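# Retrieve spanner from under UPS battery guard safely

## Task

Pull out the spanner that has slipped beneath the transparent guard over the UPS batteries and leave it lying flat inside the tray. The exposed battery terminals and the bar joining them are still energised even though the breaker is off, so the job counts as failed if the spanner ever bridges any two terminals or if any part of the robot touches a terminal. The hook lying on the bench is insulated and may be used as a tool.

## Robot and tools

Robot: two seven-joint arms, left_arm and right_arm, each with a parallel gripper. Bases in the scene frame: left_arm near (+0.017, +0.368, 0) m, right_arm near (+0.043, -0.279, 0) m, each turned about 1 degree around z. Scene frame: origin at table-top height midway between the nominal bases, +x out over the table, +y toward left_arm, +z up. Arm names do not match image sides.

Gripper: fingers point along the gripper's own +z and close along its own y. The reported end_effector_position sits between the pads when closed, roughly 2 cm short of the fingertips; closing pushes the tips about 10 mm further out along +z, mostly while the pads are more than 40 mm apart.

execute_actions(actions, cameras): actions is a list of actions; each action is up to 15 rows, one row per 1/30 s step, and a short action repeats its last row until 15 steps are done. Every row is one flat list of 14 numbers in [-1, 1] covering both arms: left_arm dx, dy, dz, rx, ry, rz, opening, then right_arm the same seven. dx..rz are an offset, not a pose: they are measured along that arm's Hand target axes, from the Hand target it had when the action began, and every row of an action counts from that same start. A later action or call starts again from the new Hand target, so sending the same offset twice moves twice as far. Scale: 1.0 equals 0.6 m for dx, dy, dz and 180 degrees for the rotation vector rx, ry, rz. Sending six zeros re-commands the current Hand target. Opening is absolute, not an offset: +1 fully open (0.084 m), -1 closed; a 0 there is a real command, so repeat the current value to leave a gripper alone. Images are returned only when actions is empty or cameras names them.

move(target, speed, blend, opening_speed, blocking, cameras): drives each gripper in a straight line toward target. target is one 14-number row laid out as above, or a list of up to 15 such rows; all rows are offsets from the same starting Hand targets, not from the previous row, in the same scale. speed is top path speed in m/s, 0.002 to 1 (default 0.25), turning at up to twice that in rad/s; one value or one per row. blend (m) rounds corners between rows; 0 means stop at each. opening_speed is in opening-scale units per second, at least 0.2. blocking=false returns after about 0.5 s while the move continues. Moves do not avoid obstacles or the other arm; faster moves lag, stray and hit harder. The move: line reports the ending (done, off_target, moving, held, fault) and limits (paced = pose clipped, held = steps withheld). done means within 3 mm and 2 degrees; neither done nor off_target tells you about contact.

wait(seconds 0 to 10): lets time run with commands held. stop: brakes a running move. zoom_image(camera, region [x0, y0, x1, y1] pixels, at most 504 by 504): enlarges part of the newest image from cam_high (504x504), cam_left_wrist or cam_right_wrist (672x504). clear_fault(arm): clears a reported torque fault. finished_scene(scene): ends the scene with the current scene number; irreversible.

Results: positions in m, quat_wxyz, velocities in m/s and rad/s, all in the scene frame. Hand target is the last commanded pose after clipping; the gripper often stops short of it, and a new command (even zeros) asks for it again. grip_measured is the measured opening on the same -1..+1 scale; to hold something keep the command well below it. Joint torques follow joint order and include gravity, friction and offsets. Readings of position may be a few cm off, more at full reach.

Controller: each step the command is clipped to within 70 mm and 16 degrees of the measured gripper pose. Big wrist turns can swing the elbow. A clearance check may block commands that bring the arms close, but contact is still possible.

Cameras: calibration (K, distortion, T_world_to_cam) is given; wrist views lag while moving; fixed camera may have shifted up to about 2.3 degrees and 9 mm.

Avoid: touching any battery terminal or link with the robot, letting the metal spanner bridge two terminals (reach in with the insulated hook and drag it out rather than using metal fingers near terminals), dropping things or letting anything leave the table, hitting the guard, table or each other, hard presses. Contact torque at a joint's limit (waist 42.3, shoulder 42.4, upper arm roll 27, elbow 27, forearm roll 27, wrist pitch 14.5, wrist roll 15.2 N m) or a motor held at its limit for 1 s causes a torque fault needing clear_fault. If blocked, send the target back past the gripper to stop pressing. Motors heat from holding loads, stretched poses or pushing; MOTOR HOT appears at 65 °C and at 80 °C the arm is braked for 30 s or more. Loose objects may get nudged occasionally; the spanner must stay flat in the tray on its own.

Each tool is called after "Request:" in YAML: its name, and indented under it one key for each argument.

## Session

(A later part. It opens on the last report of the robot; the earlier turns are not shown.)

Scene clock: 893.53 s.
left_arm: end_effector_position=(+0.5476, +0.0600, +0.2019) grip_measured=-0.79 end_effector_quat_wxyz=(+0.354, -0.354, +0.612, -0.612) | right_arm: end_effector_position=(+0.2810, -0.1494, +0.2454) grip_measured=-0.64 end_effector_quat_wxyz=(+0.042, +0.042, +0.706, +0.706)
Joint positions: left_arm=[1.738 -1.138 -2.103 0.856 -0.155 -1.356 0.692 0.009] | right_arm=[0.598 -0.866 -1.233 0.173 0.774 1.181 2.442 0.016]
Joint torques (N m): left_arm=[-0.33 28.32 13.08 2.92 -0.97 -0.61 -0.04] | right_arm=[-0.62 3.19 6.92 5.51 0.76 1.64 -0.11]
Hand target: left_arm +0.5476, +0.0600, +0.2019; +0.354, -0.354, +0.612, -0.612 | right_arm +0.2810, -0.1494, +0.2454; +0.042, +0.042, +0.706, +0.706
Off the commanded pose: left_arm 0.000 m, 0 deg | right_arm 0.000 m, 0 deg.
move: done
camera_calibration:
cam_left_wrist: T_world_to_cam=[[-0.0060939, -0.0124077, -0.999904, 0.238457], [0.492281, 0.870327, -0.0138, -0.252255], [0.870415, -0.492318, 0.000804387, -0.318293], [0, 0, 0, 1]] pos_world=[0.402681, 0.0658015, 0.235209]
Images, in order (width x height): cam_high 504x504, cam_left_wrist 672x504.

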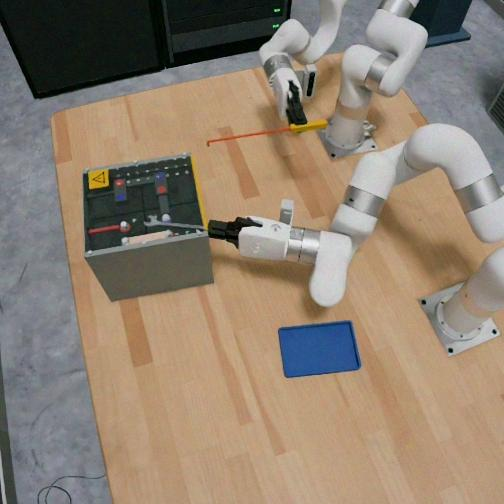

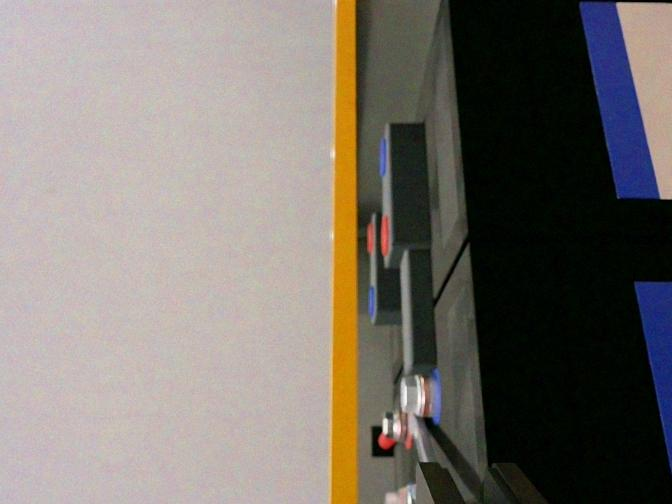

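Request:
move:
  target: [0,0,0,0.035,0,0,-1,0,0,0,0,0,0,-0.9]
  speed: 0.03
  cameras: ["cam_high","cam_left_wrist"]

Request:
zoom_image:
  camera: "cam_left_wrist"
  region: [300, 330, 480, 500]

Request:
zoom_image:
  camera: "cam_high"
  region: [130, 180, 250, 270]

Scene clock: 903.80 s.
left_arm: end_effector_position=(+0.5476, +0.0600, +0.2019) grip_measured=-0.82 end_effector_quat_wxyz=(-0.373, +0.334, -0.578, +0.645) | right_arm: end_effector_position=(+0.2810, -0.1494, +0.2454) grip_measured=-0.64 end_effector_quat_wxyz=(+0.042, +0.042, +0.706, +0.706)
Joint positions: left_arm=[1.773 -1.216 -2.155 0.917 -0.302 -1.435 0.704 0.008] | right_arm=[0.598 -0.866 -1.233 0.173 0.774 1.181 2.442 0.016]
Joint torques (N m): left_arm=[0.58 28.1 12.93 3.37 -1.5 -0.67 0.08] | right_arm=[-0.58 3.2 6.9 5.48 0.71 1.76 -0.04]
Hand target: left_arm +0.5476, +0.0600, +0.2019; -0.373, +0.334, -0.578, +0.645 | right_arm +0.2810, -0.1494, +0.2454; +0.042, +0.042, +0.706, +0.706
Off the commanded pose: left_arm 0.000 m, 0 deg | right_arm 0.000 m, 0 deg.
move: done
camera_calibration:
cam_left_wrist: T_world_to_cam=[[0.0890311, -0.0672012, -0.993759, 0.188453], [0.493738, 0.869489, -0.0145635, -0.252848], [0.865041, -0.48936, 0.110591, -0.337701], [0, 0, 0, 1]] pos_world=[0.400188, 0.067255, 0.220942]
Images, in order (width x height): cam_high 504x504, cam_left_wrist 672x504.

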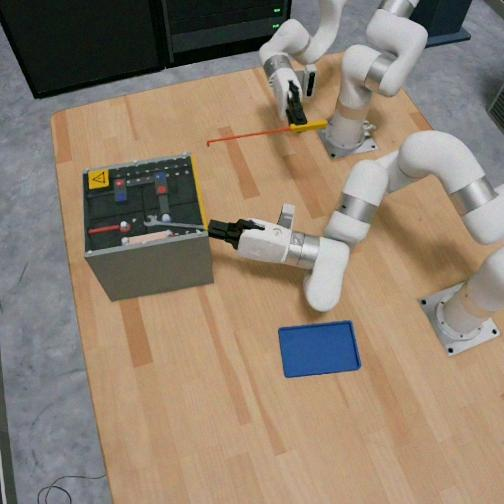

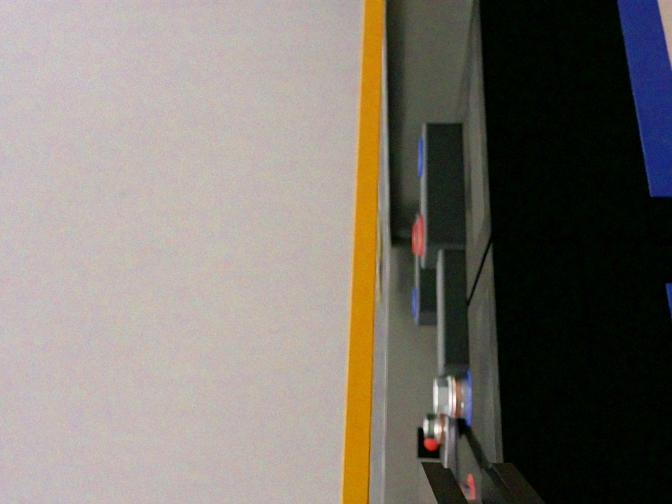

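Scaled by 2.800.

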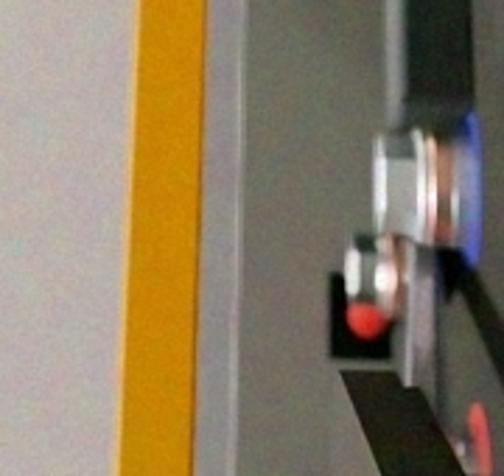

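Scaled by 4.200.

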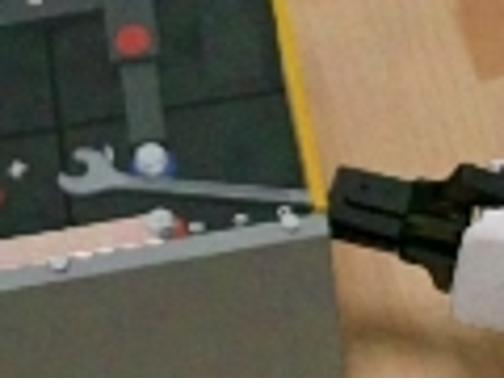

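Request:
move:
  target: [0,0,0,0.035,0,0,-1,0,0,0,0,0,0,-0.9]
  speed: 0.03
  cameras: ["cam_high","cam_left_wrist"]

Request:
zoom_image:
  camera: "cam_left_wrist"
  region: [330, 330, 510, 500]

Request:
zoom_image:
  camera: "cam_high"
  region: [130, 180, 250, 270]

Scene clock: 915.23 s.
left_arm: end_effector_position=(+0.5476, +0.0600, +0.2019) grip_measured=-0.83 end_effector_quat_wxyz=(-0.391, +0.313, -0.542, +0.675) | right_arm: end_effector_position=(+0.2810, -0.1494, +0.2454) grip_measured=-0.64 end_effector_quat_wxyz=(+0.042, +0.042, +0.706, +0.706)
Joint positions: left_arm=[1.81 -1.289 -2.202 0.995 -0.439 -1.502 0.721 0.008] | right_arm=[0.598 -0.866 -1.233 0.173 0.774 1.181 2.442 0.016]
Joint torques (N m): left_arm=[0.78 29.87 13.25 2.91 -1.81 -0.9 -0.02] | right_arm=[-0.58 3.3 6.94 5.54 0.73 1.63 -0.05]
Hand target: left_arm +0.5476, +0.0600, +0.2019; -0.391, +0.313, -0.542, +0.675 | right_arm +0.2810, -0.1494, +0.2454; +0.042, +0.042, +0.706, +0.706
Off the commanded pose: left_arm 0.000 m, 0 deg | right_arm 0.000 m, 0 deg.
move: done
camera_calibration:
cam_left_wrist: T_world_to_cam=[[0.182923, -0.12124, -0.975623, 0.136564], [0.495316, 0.868582, -0.0150694, -0.253552], [0.849236, -0.480485, 0.218935, -0.351463], [0, 0, 0, 1]] pos_world=[0.399083, 0.0679152, 0.206362]
Images, in order (width x height): cam_high 504x504, cam_left_wrist 672x504.

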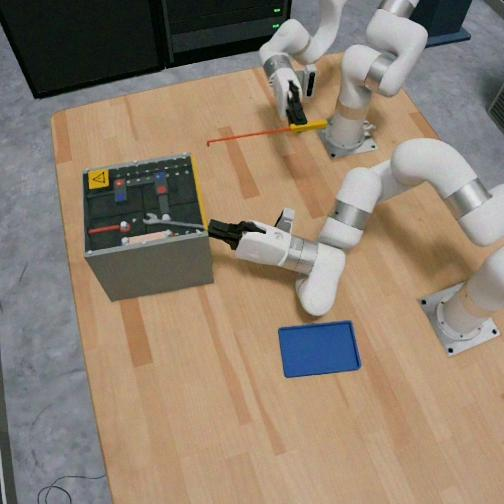

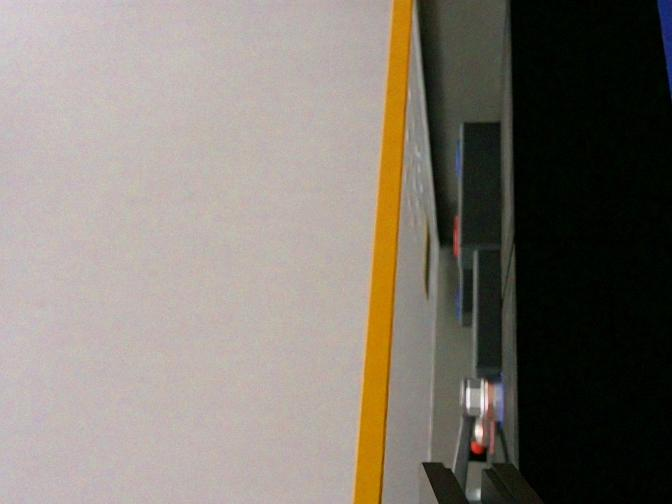

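Scaled by 2.800.

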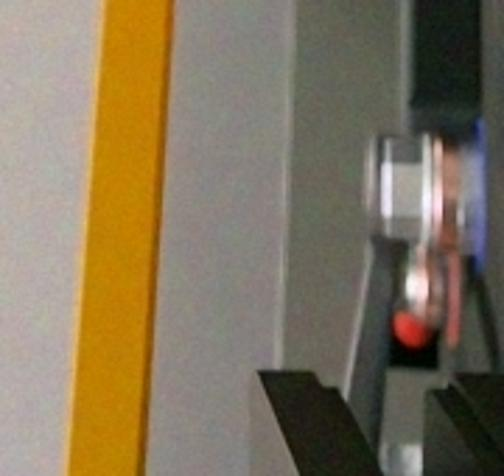

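Scaled by 4.200.

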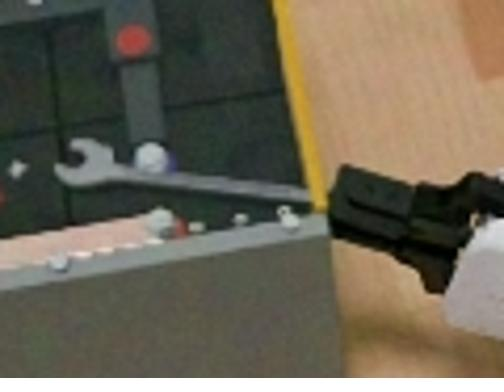

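Request:
move:
  target: [0,-0.0075,0.0015,0.006,0,0,-1,0,0,0,0,0,0,-0.9]
  speed: 0.03
  cameras: ["cam_high","cam_left_wrist"]

Request:
zoom_image:
  camera: "cam_left_wrist"
  region: [330, 330, 510, 500]

Request:
zoom_image:
  camera: "cam_high"
  region: [130, 180, 250, 270]

Scene clock: 934.40 s.
left_arm: end_effector_position=(+0.5476, +0.0601, +0.2065) grip_measured=-0.83 end_effector_quat_wxyz=(-0.394, +0.309, -0.535, +0.680) | right_arm: end_effector_position=(+0.2810, -0.1494, +0.2454) grip_measured=-0.64 end_effector_quat_wxyz=(+0.042, +0.042, +0.706, +0.706)
Joint positions: left_arm=[1.812 -1.29 -2.201 1.002 -0.453 -1.51 0.723 0.008] | right_arm=[0.598 -0.866 -1.233 0.173 0.774 1.181 2.442 0.016]
Joint torques (N m): left_arm=[0.74 29.65 14.02 3.15 -1.44 -0.94 0.06] | right_arm=[-0.32 3.37 6.88 5.49 0.79 1.64 -0.11]
Hand target: left_arm +0.5476, +0.0601, +0.2065; -0.394, +0.309, -0.535, +0.680 | right_arm +0.2810, -0.1494, +0.2454; +0.042, +0.042, +0.706, +0.706
Off the commanded pose: left_arm 0.000 m, 0 deg | right_arm 0.000 m, 0 deg.
move: done
camera_calibration:
cam_left_wrist: T_world_to_cam=[[0.198779, -0.130356, -0.971336, 0.132087], [0.495582, 0.86843, -0.0151275, -0.253592], [0.845509, -0.47837, 0.237228, -0.354159], [0, 0, 0, 1]] pos_world=[0.398864, 0.0680261, 0.208481]
Images, in order (width x height): cam_high 504x504, cam_left_wrist 672x504.

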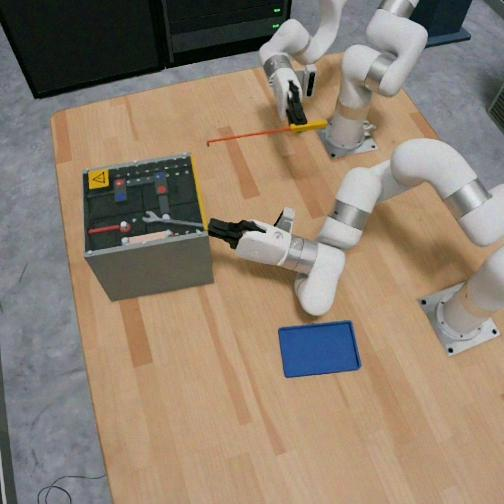

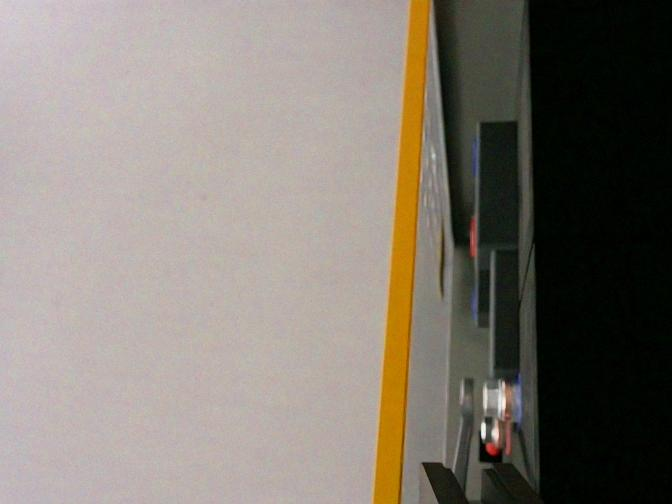

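Scaled by 2.800.

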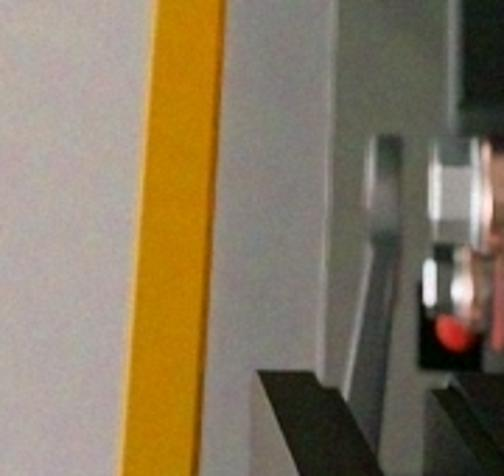

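Scaled by 4.200.

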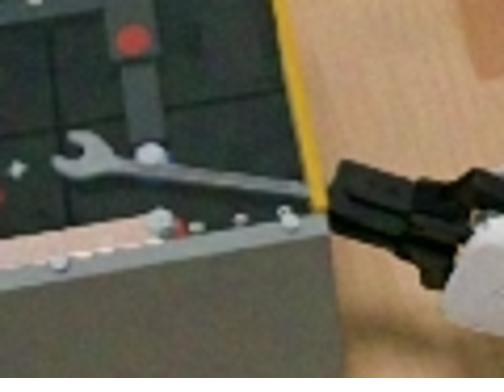

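Request:
move:
  target: [0.0392,-0.0217,-0.0893,0,0,0,-1,0,0,0,0,0,0,-0.9]
  speed: 0.04
  cameras: ["cam_high","cam_left_wrist"]

Request:
zoom_image:
  camera: "cam_left_wrist"
  region: [330, 300, 530, 500]

Request:
zoom_image:
  camera: "cam_high"
  region: [130, 180, 250, 270]

Scene clock: 953.20 s.
left_arm: end_effector_position=(+0.4880, +0.0672, +0.2065) grip_measured=-0.83 end_effector_quat_wxyz=(-0.394, +0.309, -0.535, +0.680) | right_arm: end_effector_position=(+0.2810, -0.1494, +0.2454) grip_measured=-0.64 end_effector_quat_wxyz=(+0.042, +0.042, +0.706, +0.706)
Joint positions: left_arm=[1.697 -1.227 -2.242 0.799 -0.513 -1.601 0.731 0.008] | right_arm=[0.598 -0.866 -1.233 0.173 0.774 1.181 2.442 0.016]
Joint torques (N m): left_arm=[-0.29 28.12 12.15 1.11 -1.46 -0.97 0.13] | right_arm=[-0.38 3.22 6.88 5.46 0.9 1.68 -0.13]
Hand target: left_arm +0.4880, +0.0672, +0.2065; -0.394, +0.309, -0.535, +0.680 | right_arm +0.2810, -0.1494, +0.2454; +0.042, +0.042, +0.706, +0.706
Off the commanded pose: left_arm 0.000 m, 0 deg | right_arm 0.000 m, 0 deg.
move: done
camera_calibration:
cam_left_wrist: T_world_to_cam=[[0.198862, -0.130403, -0.971313, 0.144713], [0.495583, 0.868429, -0.015127, -0.230272], [0.845489, -0.478358, 0.237323, -0.300444], [0, 0, 0, 1]] pos_world=[0.339364, 0.0751262, 0.208381]
Images, in order (width x height): cam_high 504x504, cam_left_wrist 672x504.

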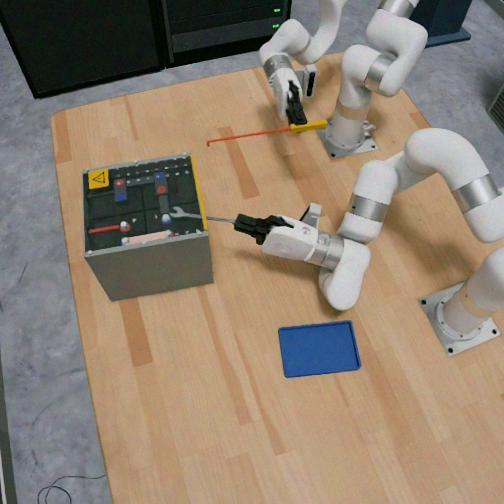

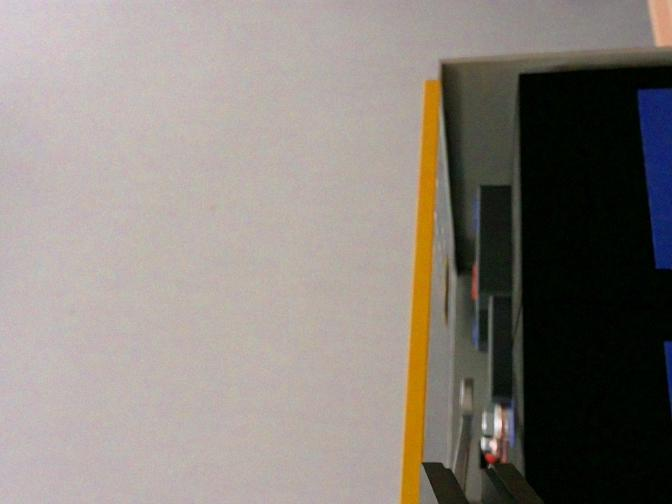

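Scaled by 2.520.

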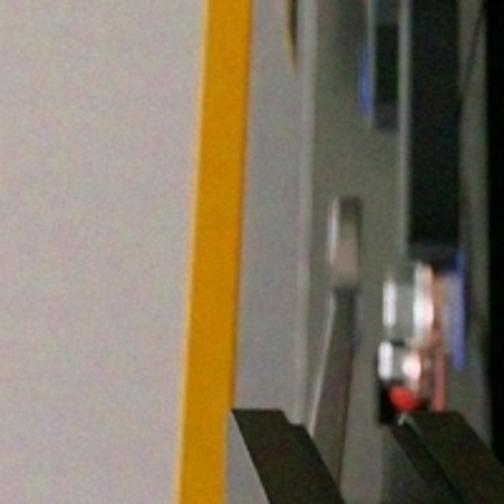

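Scaled by 4.200.

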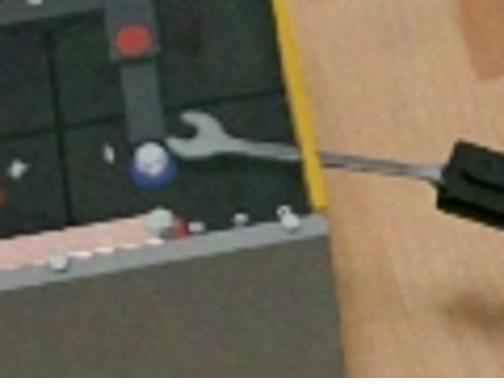

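Request:
move:
  target: [0.072,-0.0397,-0.165,0,0,0,-1,0,0,0,0,0,0,-0.9]
  speed: 0.08
  cameras: ["cam_high","cam_left_wrist"]

Request:
zoom_image:
  camera: "cam_high"
  region: [180, 180, 400, 400]

Scene clock: 963.23 s.
left_arm: end_effector_position=(+0.3782, +0.0805, +0.2062) grip_measured=-0.83 end_effector_quat_wxyz=(-0.394, +0.309, -0.535, +0.680) | right_arm: end_effector_position=(+0.2810, -0.1494, +0.2454) grip_measured=-0.64 end_effector_quat_wxyz=(+0.042, +0.042, +0.706, +0.706)
Joint positions: left_arm=[1.435 -1.168 -2.33 0.475 -0.733 -1.691 0.686 0.008] | right_arm=[0.598 -0.866 -1.233 0.173 0.774 1.181 2.442 0.016]
Joint torques (N m): left_arm=[-0.59 21.92 9.17 -1.85 -1.6 -0.44 -0.2] | right_arm=[-0.35 3.18 6.89 5.53 0.89 1.7 -0.03]
Hand target: left_arm +0.3782, +0.0805, +0.2062; -0.394, +0.309, -0.535, +0.680 | right_arm +0.2810, -0.1494, +0.2454; +0.042, +0.042, +0.706, +0.706
Off the commanded pose: left_arm 0.000 m, 0 deg | right_arm 0.000 m, 0 deg.
joint sent to its limit (left arm) — joint 6 (wrist pitch), lower limit. The joint targets still meet the commanded pose.
move: done
camera_calibration:
cam_left_wrist: T_world_to_cam=[[0.198852, -0.13042, -0.971313, 0.168092], [0.495587, 0.868426, -0.0151463, -0.187407], [0.845489, -0.478358, 0.237323, -0.2012], [0, 0, 0, 1]] pos_world=[0.229564, 0.0884262, 0.208181]
Images, in order (width x height): cam_high 504x504, cam_left_wrist 672x504.

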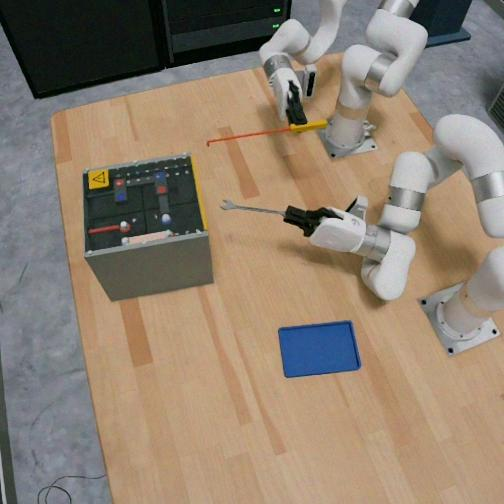

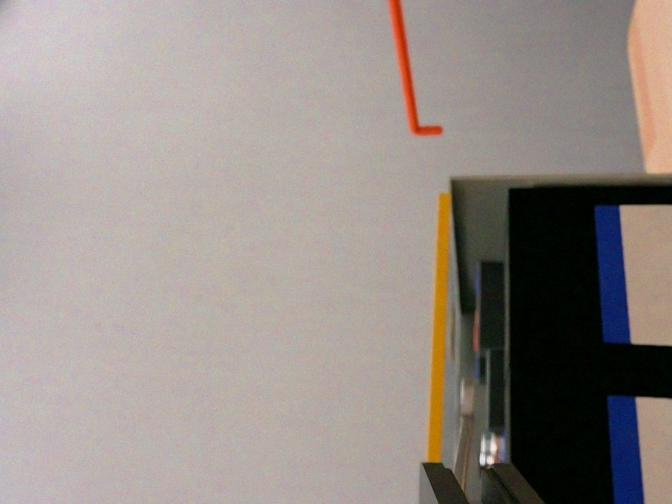

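Scaled by 2.291.

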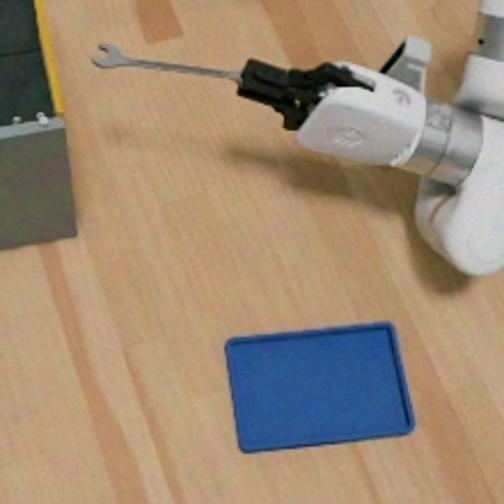

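Request:
move:
  target:
    - [0,0,0,-0.028,0,0,-1,-0.043,-0.16,-0.145,0.5,0,0,-0.9]
    - [0,0,0,-0.028,0,0,-1,-0.043,-0.361,-0.145,0.5,0,0,-0.9]
    - [0,0,0,-0.028,0,0,-1,-0.043,-0.361,-0.145,0.5,0,0,-0.3]
  speed: [0.2,0.08,0.08]
  cameras: ["all"]

Scene clock: 1010.20 s.
left_arm: end_effector_position=(+0.3782, +0.0805, +0.2062) grip_measured=-0.83 end_effector_quat_wxyz=(-0.380, +0.326, -0.565, +0.656) | right_arm: end_effector_position=(+0.2965, -0.2387, +0.0288) grip_measured=-0.32 end_effector_quat_wxyz=(+0.000, +0.059, +0.998, +0.000)
Joint positions: left_arm=[1.395 -1.099 -2.284 0.413 -0.625 -1.633 0.708 0.008] | right_arm=[0.164 -0.269 0.017 0.141 0.012 0.409 3.409 0.03]
Joint torques (N m): left_arm=[-0.27 22.2 9.82 -1.1 -0.92 -0.5 -0.05] | right_arm=[-0.99 -11.24 0.24 7.68 -0.1 -2.05 0.09]
Hand target: left_arm +0.3782, +0.0805, +0.2062; -0.380, +0.326, -0.565, +0.656 | right_arm +0.2965, -0.2387, +0.0288; +0.000, +0.059, +0.998, +0.000
Off the commanded pose: left_arm 0.000 m, 0 deg | right_arm 0.000 m, 0 deg.
move: done
camera_calibration:
cam_left_wrist: T_world_to_cam=[[0.124059, -0.0872752, -0.988429, 0.196379], [0.494315, 0.869159, -0.014702, -0.187088], [0.860385, -0.486771, 0.150968, -0.188326], [0, 0, 0, 1]] pos_world=[0.23015, 0.0880765, 0.219788]
cam_right_wrist: T_world_to_cam=[[0.104322, 0.994543, 0.00118257, 0.235652], [0.994353, -0.104278, -0.0197239, -0.24767], [-0.019493, 0.00323352, -0.999805, 0.168033], [0, 0, 0, 1]] pos_world=[0.224964, -0.260736, 0.162837]

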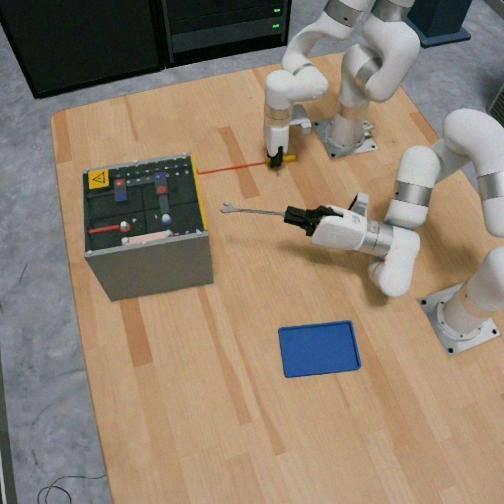

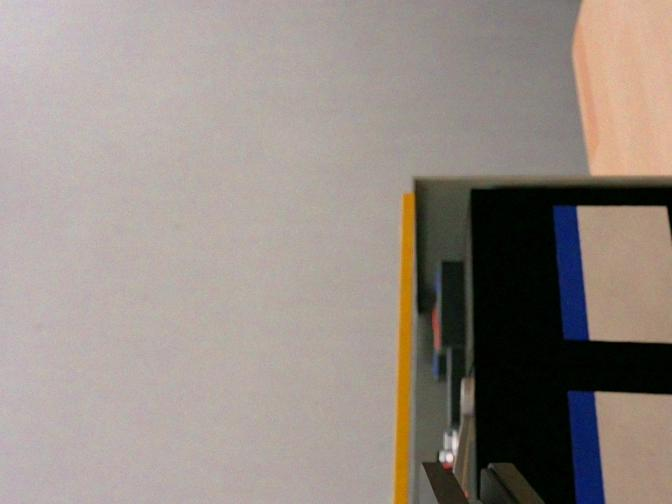

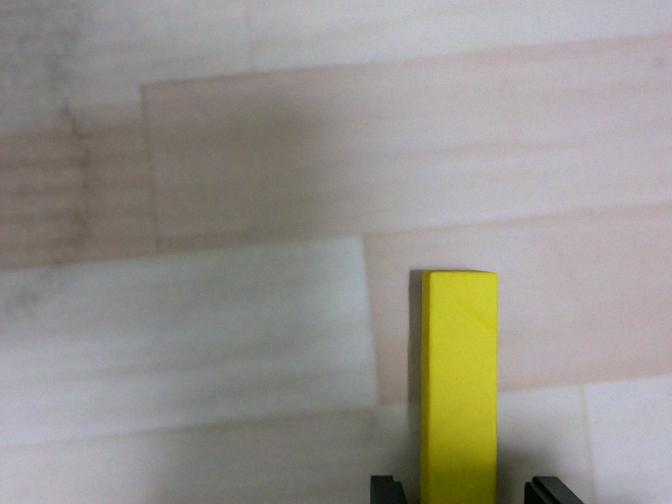

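Request:
move:
  target:
    - [0,0,0,0,0,0,-1,0,0,-0.2,0,0,0,-0.3]
    - [0,0,0,0,0,0,-1,-0.193,0.501,-0.452,0,0,0.111,-0.3]
  blend: 0.03
  cameras: ["all"]

Scene clock: 1023.27 s.
left_arm: end_effector_position=(+0.3782, +0.0805, +0.2062) grip_measured=-0.83 end_effector_quat_wxyz=(-0.380, +0.326, -0.565, +0.656) | right_arm: end_effector_position=(+0.4468, +0.0459, +0.3003) grip_measured=-0.32 end_effector_quat_wxyz=(+0.000, +0.232, +0.973, +0.000)
Joint positions: left_arm=[1.395 -1.099 -2.284 0.413 -0.625 -1.633 0.708 0.008] | right_arm=[0.328 0.143 0.402 1.484 -0.057 1.352 4.328 0.03]
Joint torques (N m): left_arm=[-0.06 22.65 9.47 -1.22 -1.01 -0.64 0.12] | right_arm=[0.7 -31.6 1.41 12.15 0.02 -1.89 0.19]
Hand target: left_arm +0.3782, +0.0805, +0.2062; -0.380, +0.326, -0.565, +0.656 | right_arm +0.4468, +0.0459, +0.3002; +0.000, +0.232, +0.973, +0.000
Off the commanded pose: left_arm 0.000 m, 0 deg | right_arm 0.000 m, 0 deg.
move: done
camera_calibration:
cam_left_wrist: T_world_to_cam=[[0.124059, -0.0872752, -0.988429, 0.196379], [0.494315, 0.869159, -0.014702, -0.187088], [0.860385, -0.486771, 0.150968, -0.188326], [0, 0, 0, 1]] pos_world=[0.23015, 0.0880765, 0.219788]
cam_right_wrist: T_world_to_cam=[[0.43789, 0.899028, 0.0013734, -0.208111], [0.898862, -0.437778, -0.0199372, -0.304084], [-0.0173229, 0.0099648, -0.9998, 0.440202], [0, 0, 0, 1]] pos_world=[0.372085, 0.04959, 0.434337]

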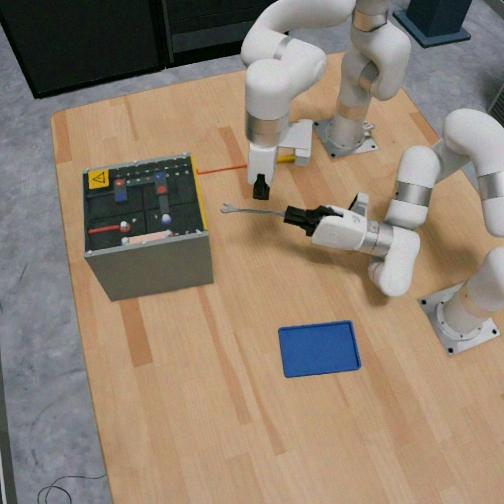

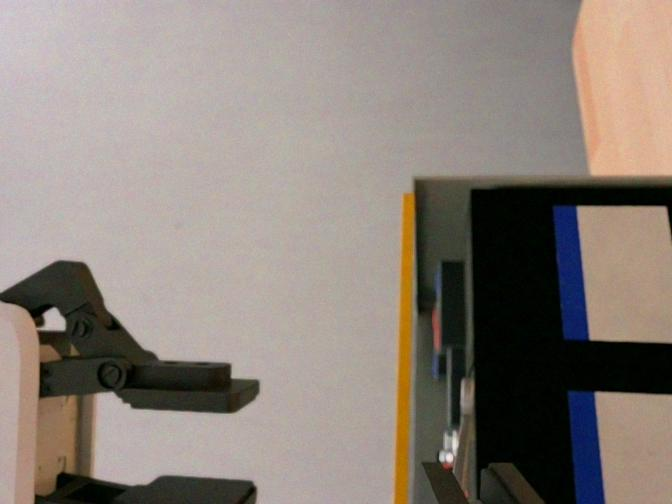

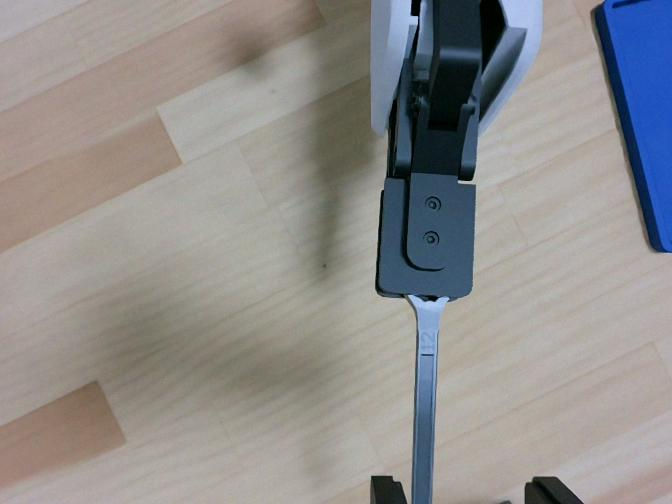

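Request:
move:
  target:
    - [0,0,0,0,0,0,-1,0,0,0.144,0,0,0,-0.3]
    - [0,0,0,0,0,0,-1,0,0,0.144,0,0,0,-1]
  speed: 0.08
  opening_speed: 0.5
  cameras: ["all"]

Scene clock: 1037.67 s.
left_arm: end_effector_position=(+0.3782, +0.0805, +0.2062) grip_measured=-0.83 end_effector_quat_wxyz=(-0.380, +0.326, -0.565, +0.656) | right_arm: end_effector_position=(+0.4469, +0.0460, +0.2138) grip_measured=-0.83 end_effector_quat_wxyz=(+0.000, +0.232, +0.973, +0.000)
Joint positions: left_arm=[1.395 -1.099 -2.284 0.413 -0.625 -1.633 0.708 0.008] | right_arm=[0.328 0.18 0.397 1.28 -0.077 1.114 4.342 0.007]
Joint torques (N m): left_arm=[4.12 21.13 10.48 -4.27 -2.15 1.13 0] | right_arm=[-2.3 -34.33 0.05 9.87 0.06 0.73 -0.93]
Hand target: left_arm +0.3782, +0.0805, +0.2062; -0.380, +0.326, -0.565, +0.656 | right_arm +0.4469, +0.0459, +0.2138; +0.000, +0.232, +0.973, +0.000
Off the commanded pose: left_arm 0.000 m, 0 deg | right_arm 0.000 m, 0 deg.
move: done
camera_calibration:
cam_left_wrist: T_world_to_cam=[[0.12415, -0.0873365, -0.988412, 0.19636], [0.49436, 0.869133, -0.0147025, -0.187096], [0.860346, -0.486806, 0.151079, -0.188338], [0, 0, 0, 1]] pos_world=[0.23015, 0.0880765, 0.219788]
cam_right_wrist: T_world_to_cam=[[0.43789, 0.899028, 0.0013734, -0.208036], [0.898862, -0.437778, -0.0199372, -0.305896], [-0.0173229, 0.0099648, -0.9998, 0.353821], [0, 0, 0, 1]] pos_world=[0.372185, 0.04959, 0.347937]

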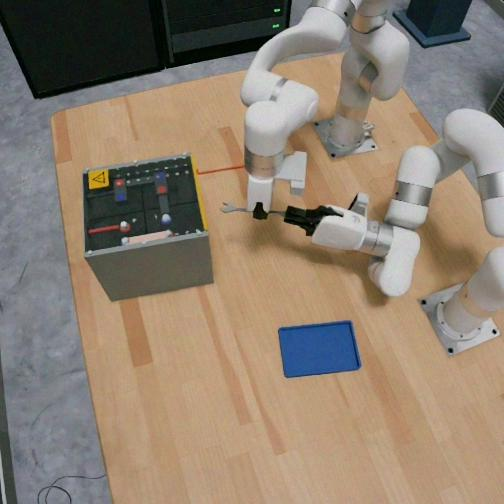

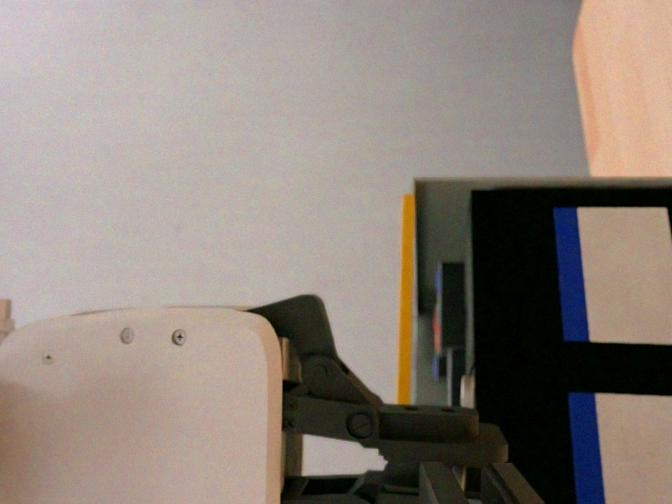

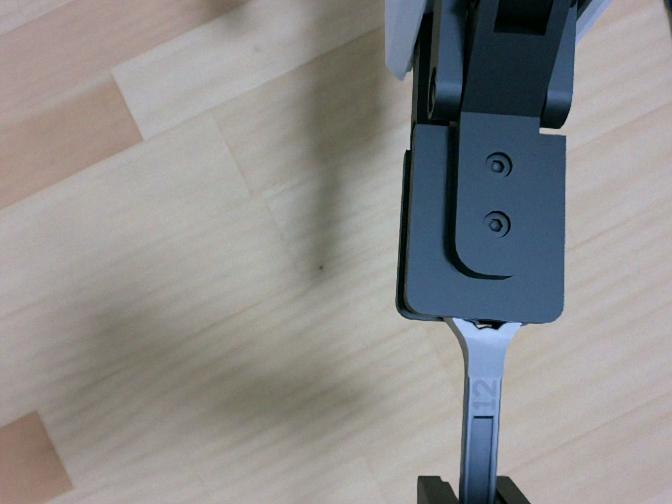

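Request:
move:
  target:
    - [0,0,0,0,0,0,-0.4,0,0,0,0,0,0,-1]
    - [0,0,-0.2,0,0,0,-0.4,0,0,0,0,0,0,-1]
  speed: 0.1
  opening_speed: 0.6
  cameras: ["cam_high","cam_right_wrist"]

Scene clock: 1046.00 s.
left_arm: end_effector_position=(+0.2754, +0.1397, +0.1882) grip_measured=-0.42 end_effector_quat_wxyz=(-0.380, +0.326, -0.565, +0.656) | right_arm: end_effector_position=(+0.4469, +0.0459, +0.2138) grip_measured=-0.84 end_effector_quat_wxyz=(+0.000, +0.232, +0.973, +0.000)
Joint positions: left_arm=[1.167 -1.231 -2.565 0.122 -1.076 -1.691 0.431 0.026] | right_arm=[0.328 0.18 0.397 1.28 -0.077 1.114 4.342 0.007]
Joint torques (N m): left_arm=[-0.37 16.14 5.25 -7.52 -1.51 -0.36 -0.16] | right_arm=[0.8 -32.58 1.7 11.99 0.46 -2.32 0.15]
Hand target: left_arm +0.2754, +0.1397, +0.1882; -0.380, +0.326, -0.565, +0.656 | right_arm +0.4469, +0.0459, +0.2138; +0.000, +0.232, +0.973, +0.000
Off the commanded pose: left_arm 0.000 m, 0 deg | right_arm 0.000 m, 0 deg.
joint sent to its limit (left arm) — joint 6 (wrist pitch), lower limit. The joint targets still meet the commanded pose.
move: done
camera_calibration:
cam_right_wrist: T_world_to_cam=[[0.437889, 0.899028, 0.00132961, -0.208021], [0.89886, -0.437778, -0.0200271, -0.305865], [-0.0174229, 0.00996479, -0.999799, 0.353857], [0, 0, 0, 1]] pos_world=[0.372185, 0.04959, 0.347937]
Images, in order (width x height): cam_high 504x504, cam_right_wrist 672x504.

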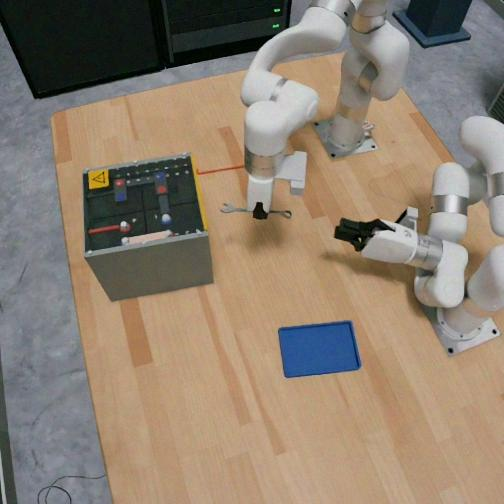

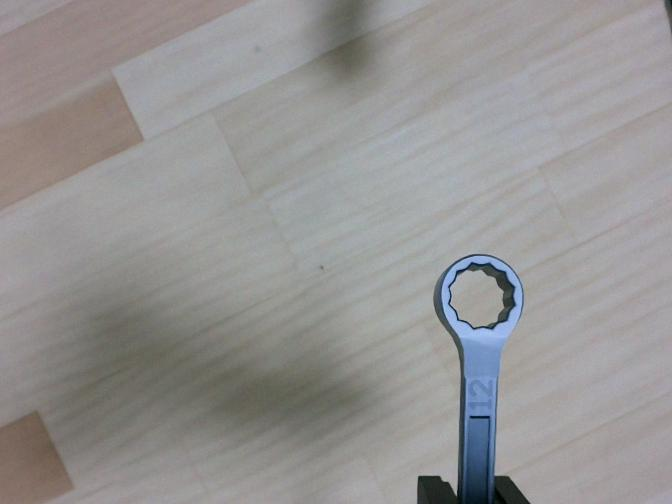

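Request:
move:
  target: [-0.713,-0.246,-0.326,0,0,0,-0.4,0,0,0,0,0,0,-1]

Request:
move:
  target: [0,0,0,0,0,0,-0.4,0.336,0.349,0.023,0,0,-0.081,-1]
  speed: 0.2
  cameras: ["cam_high","cam_right_wrist"]

Scene clock: 1069.67 s.
left_arm: end_effector_position=(+0.2754, +0.1403, +0.1884) grip_measured=-0.42 end_effector_quat_wxyz=(-0.380, +0.326, -0.565, +0.656) | right_arm: end_effector_position=(+0.4469, +0.0459, +0.2138) grip_measured=-0.84 end_effector_quat_wxyz=(+0.000, +0.232, +0.973, +0.000)
Joint positions: left_arm=[1.161 -1.236 -2.564 0.12 -1.078 -1.687 0.424 0.026] | right_arm=[0.328 0.18 0.397 1.28 -0.077 1.114 4.342 0.007]
Joint torques (N m): left_arm=[-0.34 18.22 5.26 -6.76 -1.57 -0.22 0.08] | right_arm=[0.64 -32.63 1.58 12.08 0.4 -2.33 0.19]
Hand target: left_arm +0.2754, +0.1403, +0.1884; -0.380, +0.326, -0.565, +0.656 (not the last commanded pose) | right_arm +0.4469, +0.0459, +0.2138; +0.000, +0.232, +0.973, +0.000
Off the commanded pose: left_arm 0.492 m, 0 deg | right_arm 0.000 m, 0 deg.
move: held (left_arm; a check stopped the path); limits=held
pose unreachable (left arm): on one or more control steps of this call, first in action 0 (counted from 0), this arm could not follow its commanded pose, so it was not sent that pose on those steps. It may still have moved: this result reports where it is.
cause: moving toward the commanded pose would bring two parts of the arm too close to each other (joints 2 (shoulder) to 6 (wrist pitch) lie between them).

Scene clock: 1071.83 s.
left_arm: end_effector_position=(+0.2754, +0.1403, +0.1884) grip_measured=-0.42 end_effector_quat_wxyz=(-0.380, +0.326, -0.565, +0.656) | right_arm: end_effector_position=(+0.3613, +0.3237, +0.2001) grip_measured=-0.84 end_effector_quat_wxyz=(+0.000, +0.106, +0.994, +0.000)
Joint positions: left_arm=[1.161 -1.236 -2.564 0.12 -1.078 -1.687 0.424 0.026] | right_arm=[0.897 0.896 0.47 2.303 -0.364 1.47 4.576 0.007]
Joint torques (N m): left_arm=[-0.25 18.2 5.29 -6.85 -1.66 -0.21 0.05] | right_arm=[0.85 -52.45 4.22 11.43 0.12 -2.02 -0.29]
Hand target: left_arm +0.2754, +0.1403, +0.1884; -0.380, +0.326, -0.565, +0.656 | right_arm +0.3613, +0.3237, +0.2001; +0.000, +0.106, +0.994, +0.000
Off the commanded pose: left_arm 0.000 m, 0 deg | right_arm 0.000 m, 0 deg.
move: done
camera_calibration:
cam_right_wrist: T_world_to_cam=[[0.197497, 0.980303, 0.00129173, -0.359724], [0.980117, -0.197434, -0.0197445, -0.214771], [-0.0191006, 0.00516554, -0.999804, 0.338079], [0, 0, 0, 1]] pos_world=[0.288003, 0.308489, 0.334237]
Images, in order (width x height): cam_high 504x504, cam_right_wrist 672x504.

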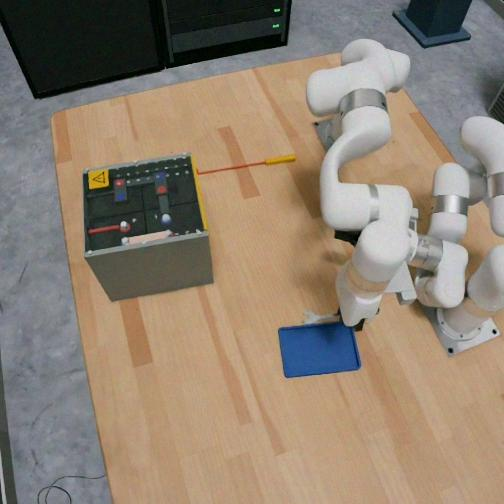

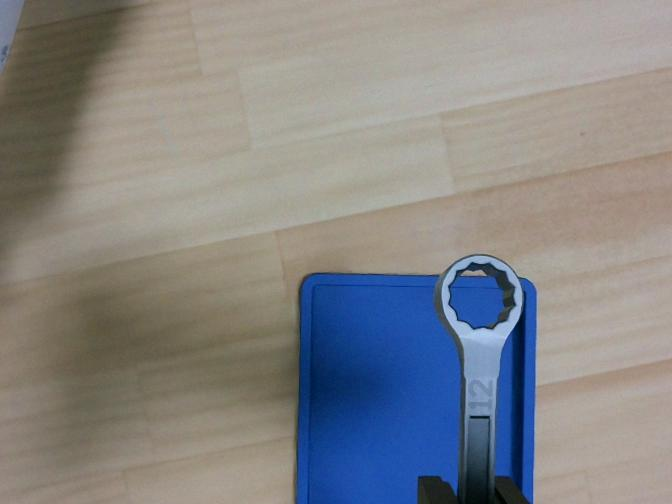

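Request:
move:
  target: [0,0,0,0,0,0,-0.4,-0.035,0.015,0.23,0,0,0,-1]
  speed: 0.12
  cameras: ["cam_high","cam_right_wrist"]

Scene clock: 1089.03 s.
left_arm: end_effector_position=(+0.2754, +0.1403, +0.1884) grip_measured=-0.42 end_effector_quat_wxyz=(-0.380, +0.326, -0.565, +0.656) | right_arm: end_effector_position=(+0.3838, +0.3282, +0.0622) grip_measured=-0.84 end_effector_quat_wxyz=(+0.000, +0.106, +0.994, +0.000)
Joint positions: left_arm=[1.161 -1.236 -2.564 0.12 -1.078 -1.687 0.424 0.026] | right_arm=[0.86 1.047 0.437 2.171 -0.405 1.196 4.579 0.007]
Joint torques (N m): left_arm=[-0.17 18.12 5.29 -7.04 -1.35 -0.25 -0.06] | right_arm=[0.96 -54.55 5.1 11.42 0.15 -2.19 -0.42]
Hand target: left_arm +0.2754, +0.1403, +0.1884; -0.380, +0.326, -0.565, +0.656 | right_arm +0.3838, +0.3282, +0.0621; +0.000, +0.106, +0.994, +0.000
Off the commanded pose: left_arm 0.000 m, 0 deg | right_arm 0.000 m, 0 deg.
move: done
camera_calibration:
cam_right_wrist: T_world_to_cam=[[0.197497, 0.980303, 0.00129173, -0.368303], [0.980117, -0.197434, -0.0197445, -0.238678], [-0.0191006, 0.00516554, -0.999804, 0.200613], [0, 0, 0, 1]] pos_world=[0.310503, 0.312889, 0.196337]
Images, in order (width x height): cam_high 504x504, cam_right_wrist 672x504.

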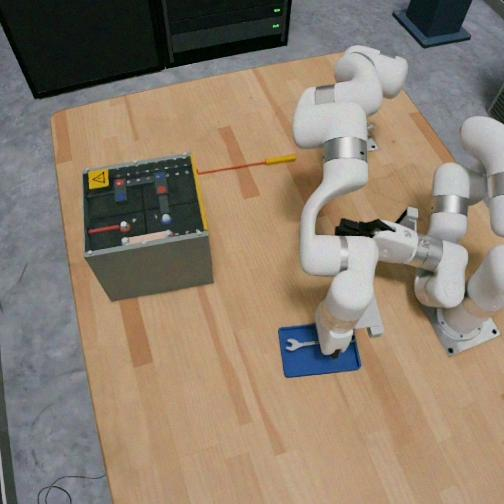

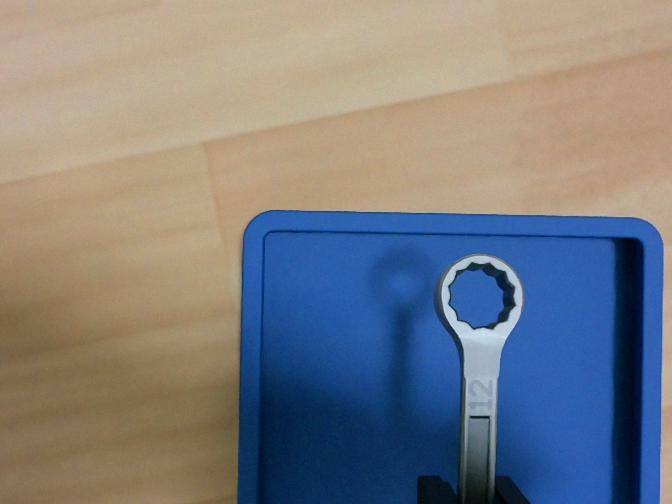

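Request:
move:
  target:
    - [0,0,0,0,0,0,-0.4,0,0,0.057,0,0,0,-1]
  speed: 0.04
  cameras: ["cam_right_wrist"]

Scene clock: 1094.53 s.
left_arm: end_effector_position=(+0.2754, +0.1403, +0.1884) grip_measured=-0.42 end_effector_quat_wxyz=(-0.380, +0.326, -0.565, +0.656) | right_arm: end_effector_position=(+0.3838, +0.3282, +0.0280) grip_measured=-0.84 end_effector_quat_wxyz=(+0.000, +0.106, +0.994, +0.000)
Joint positions: left_arm=[1.161 -1.236 -2.564 0.12 -1.078 -1.687 0.424 0.026] | right_arm=[0.861 1.093 0.426 2.154 -0.418 1.135 4.586 0.007]
Joint torques (N m): left_arm=[-0.26 17.73 5.35 -6.9 -1.39 -0.07 0.02] | right_arm=[0.83 -54.89 5.18 11.2 0.16 -2.41 0.18]
Hand target: left_arm +0.2754, +0.1403, +0.1884; -0.380, +0.326, -0.565, +0.656 | right_arm +0.3838, +0.3282, +0.0279; +0.000, +0.106, +0.994, +0.000
Off the commanded pose: left_arm 0.000 m, 0 deg | right_arm 0.000 m, 0 deg.
move: done
camera_calibration:
cam_right_wrist: T_world_to_cam=[[0.197497, 0.980303, 0.00117396, -0.368358], [0.980116, -0.197435, -0.0198228, -0.23942], [-0.0192006, 0.00506555, -0.999803, 0.166383], [0, 0, 0, 1]] pos_world=[0.310603, 0.312989, 0.162037]
Images, in order (width x height): cam_right_wrist 672x504.

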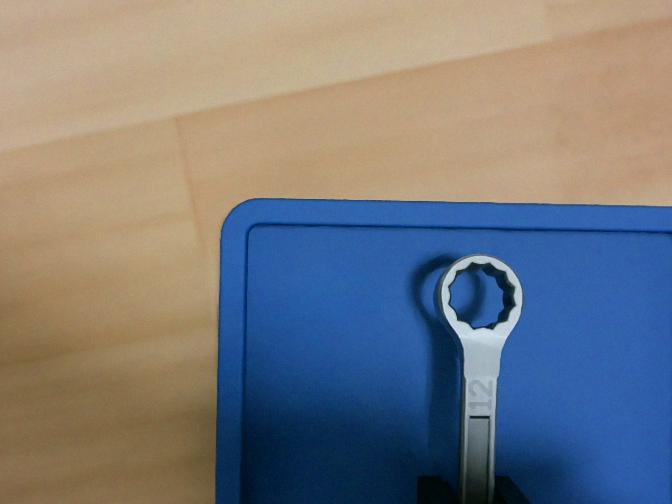

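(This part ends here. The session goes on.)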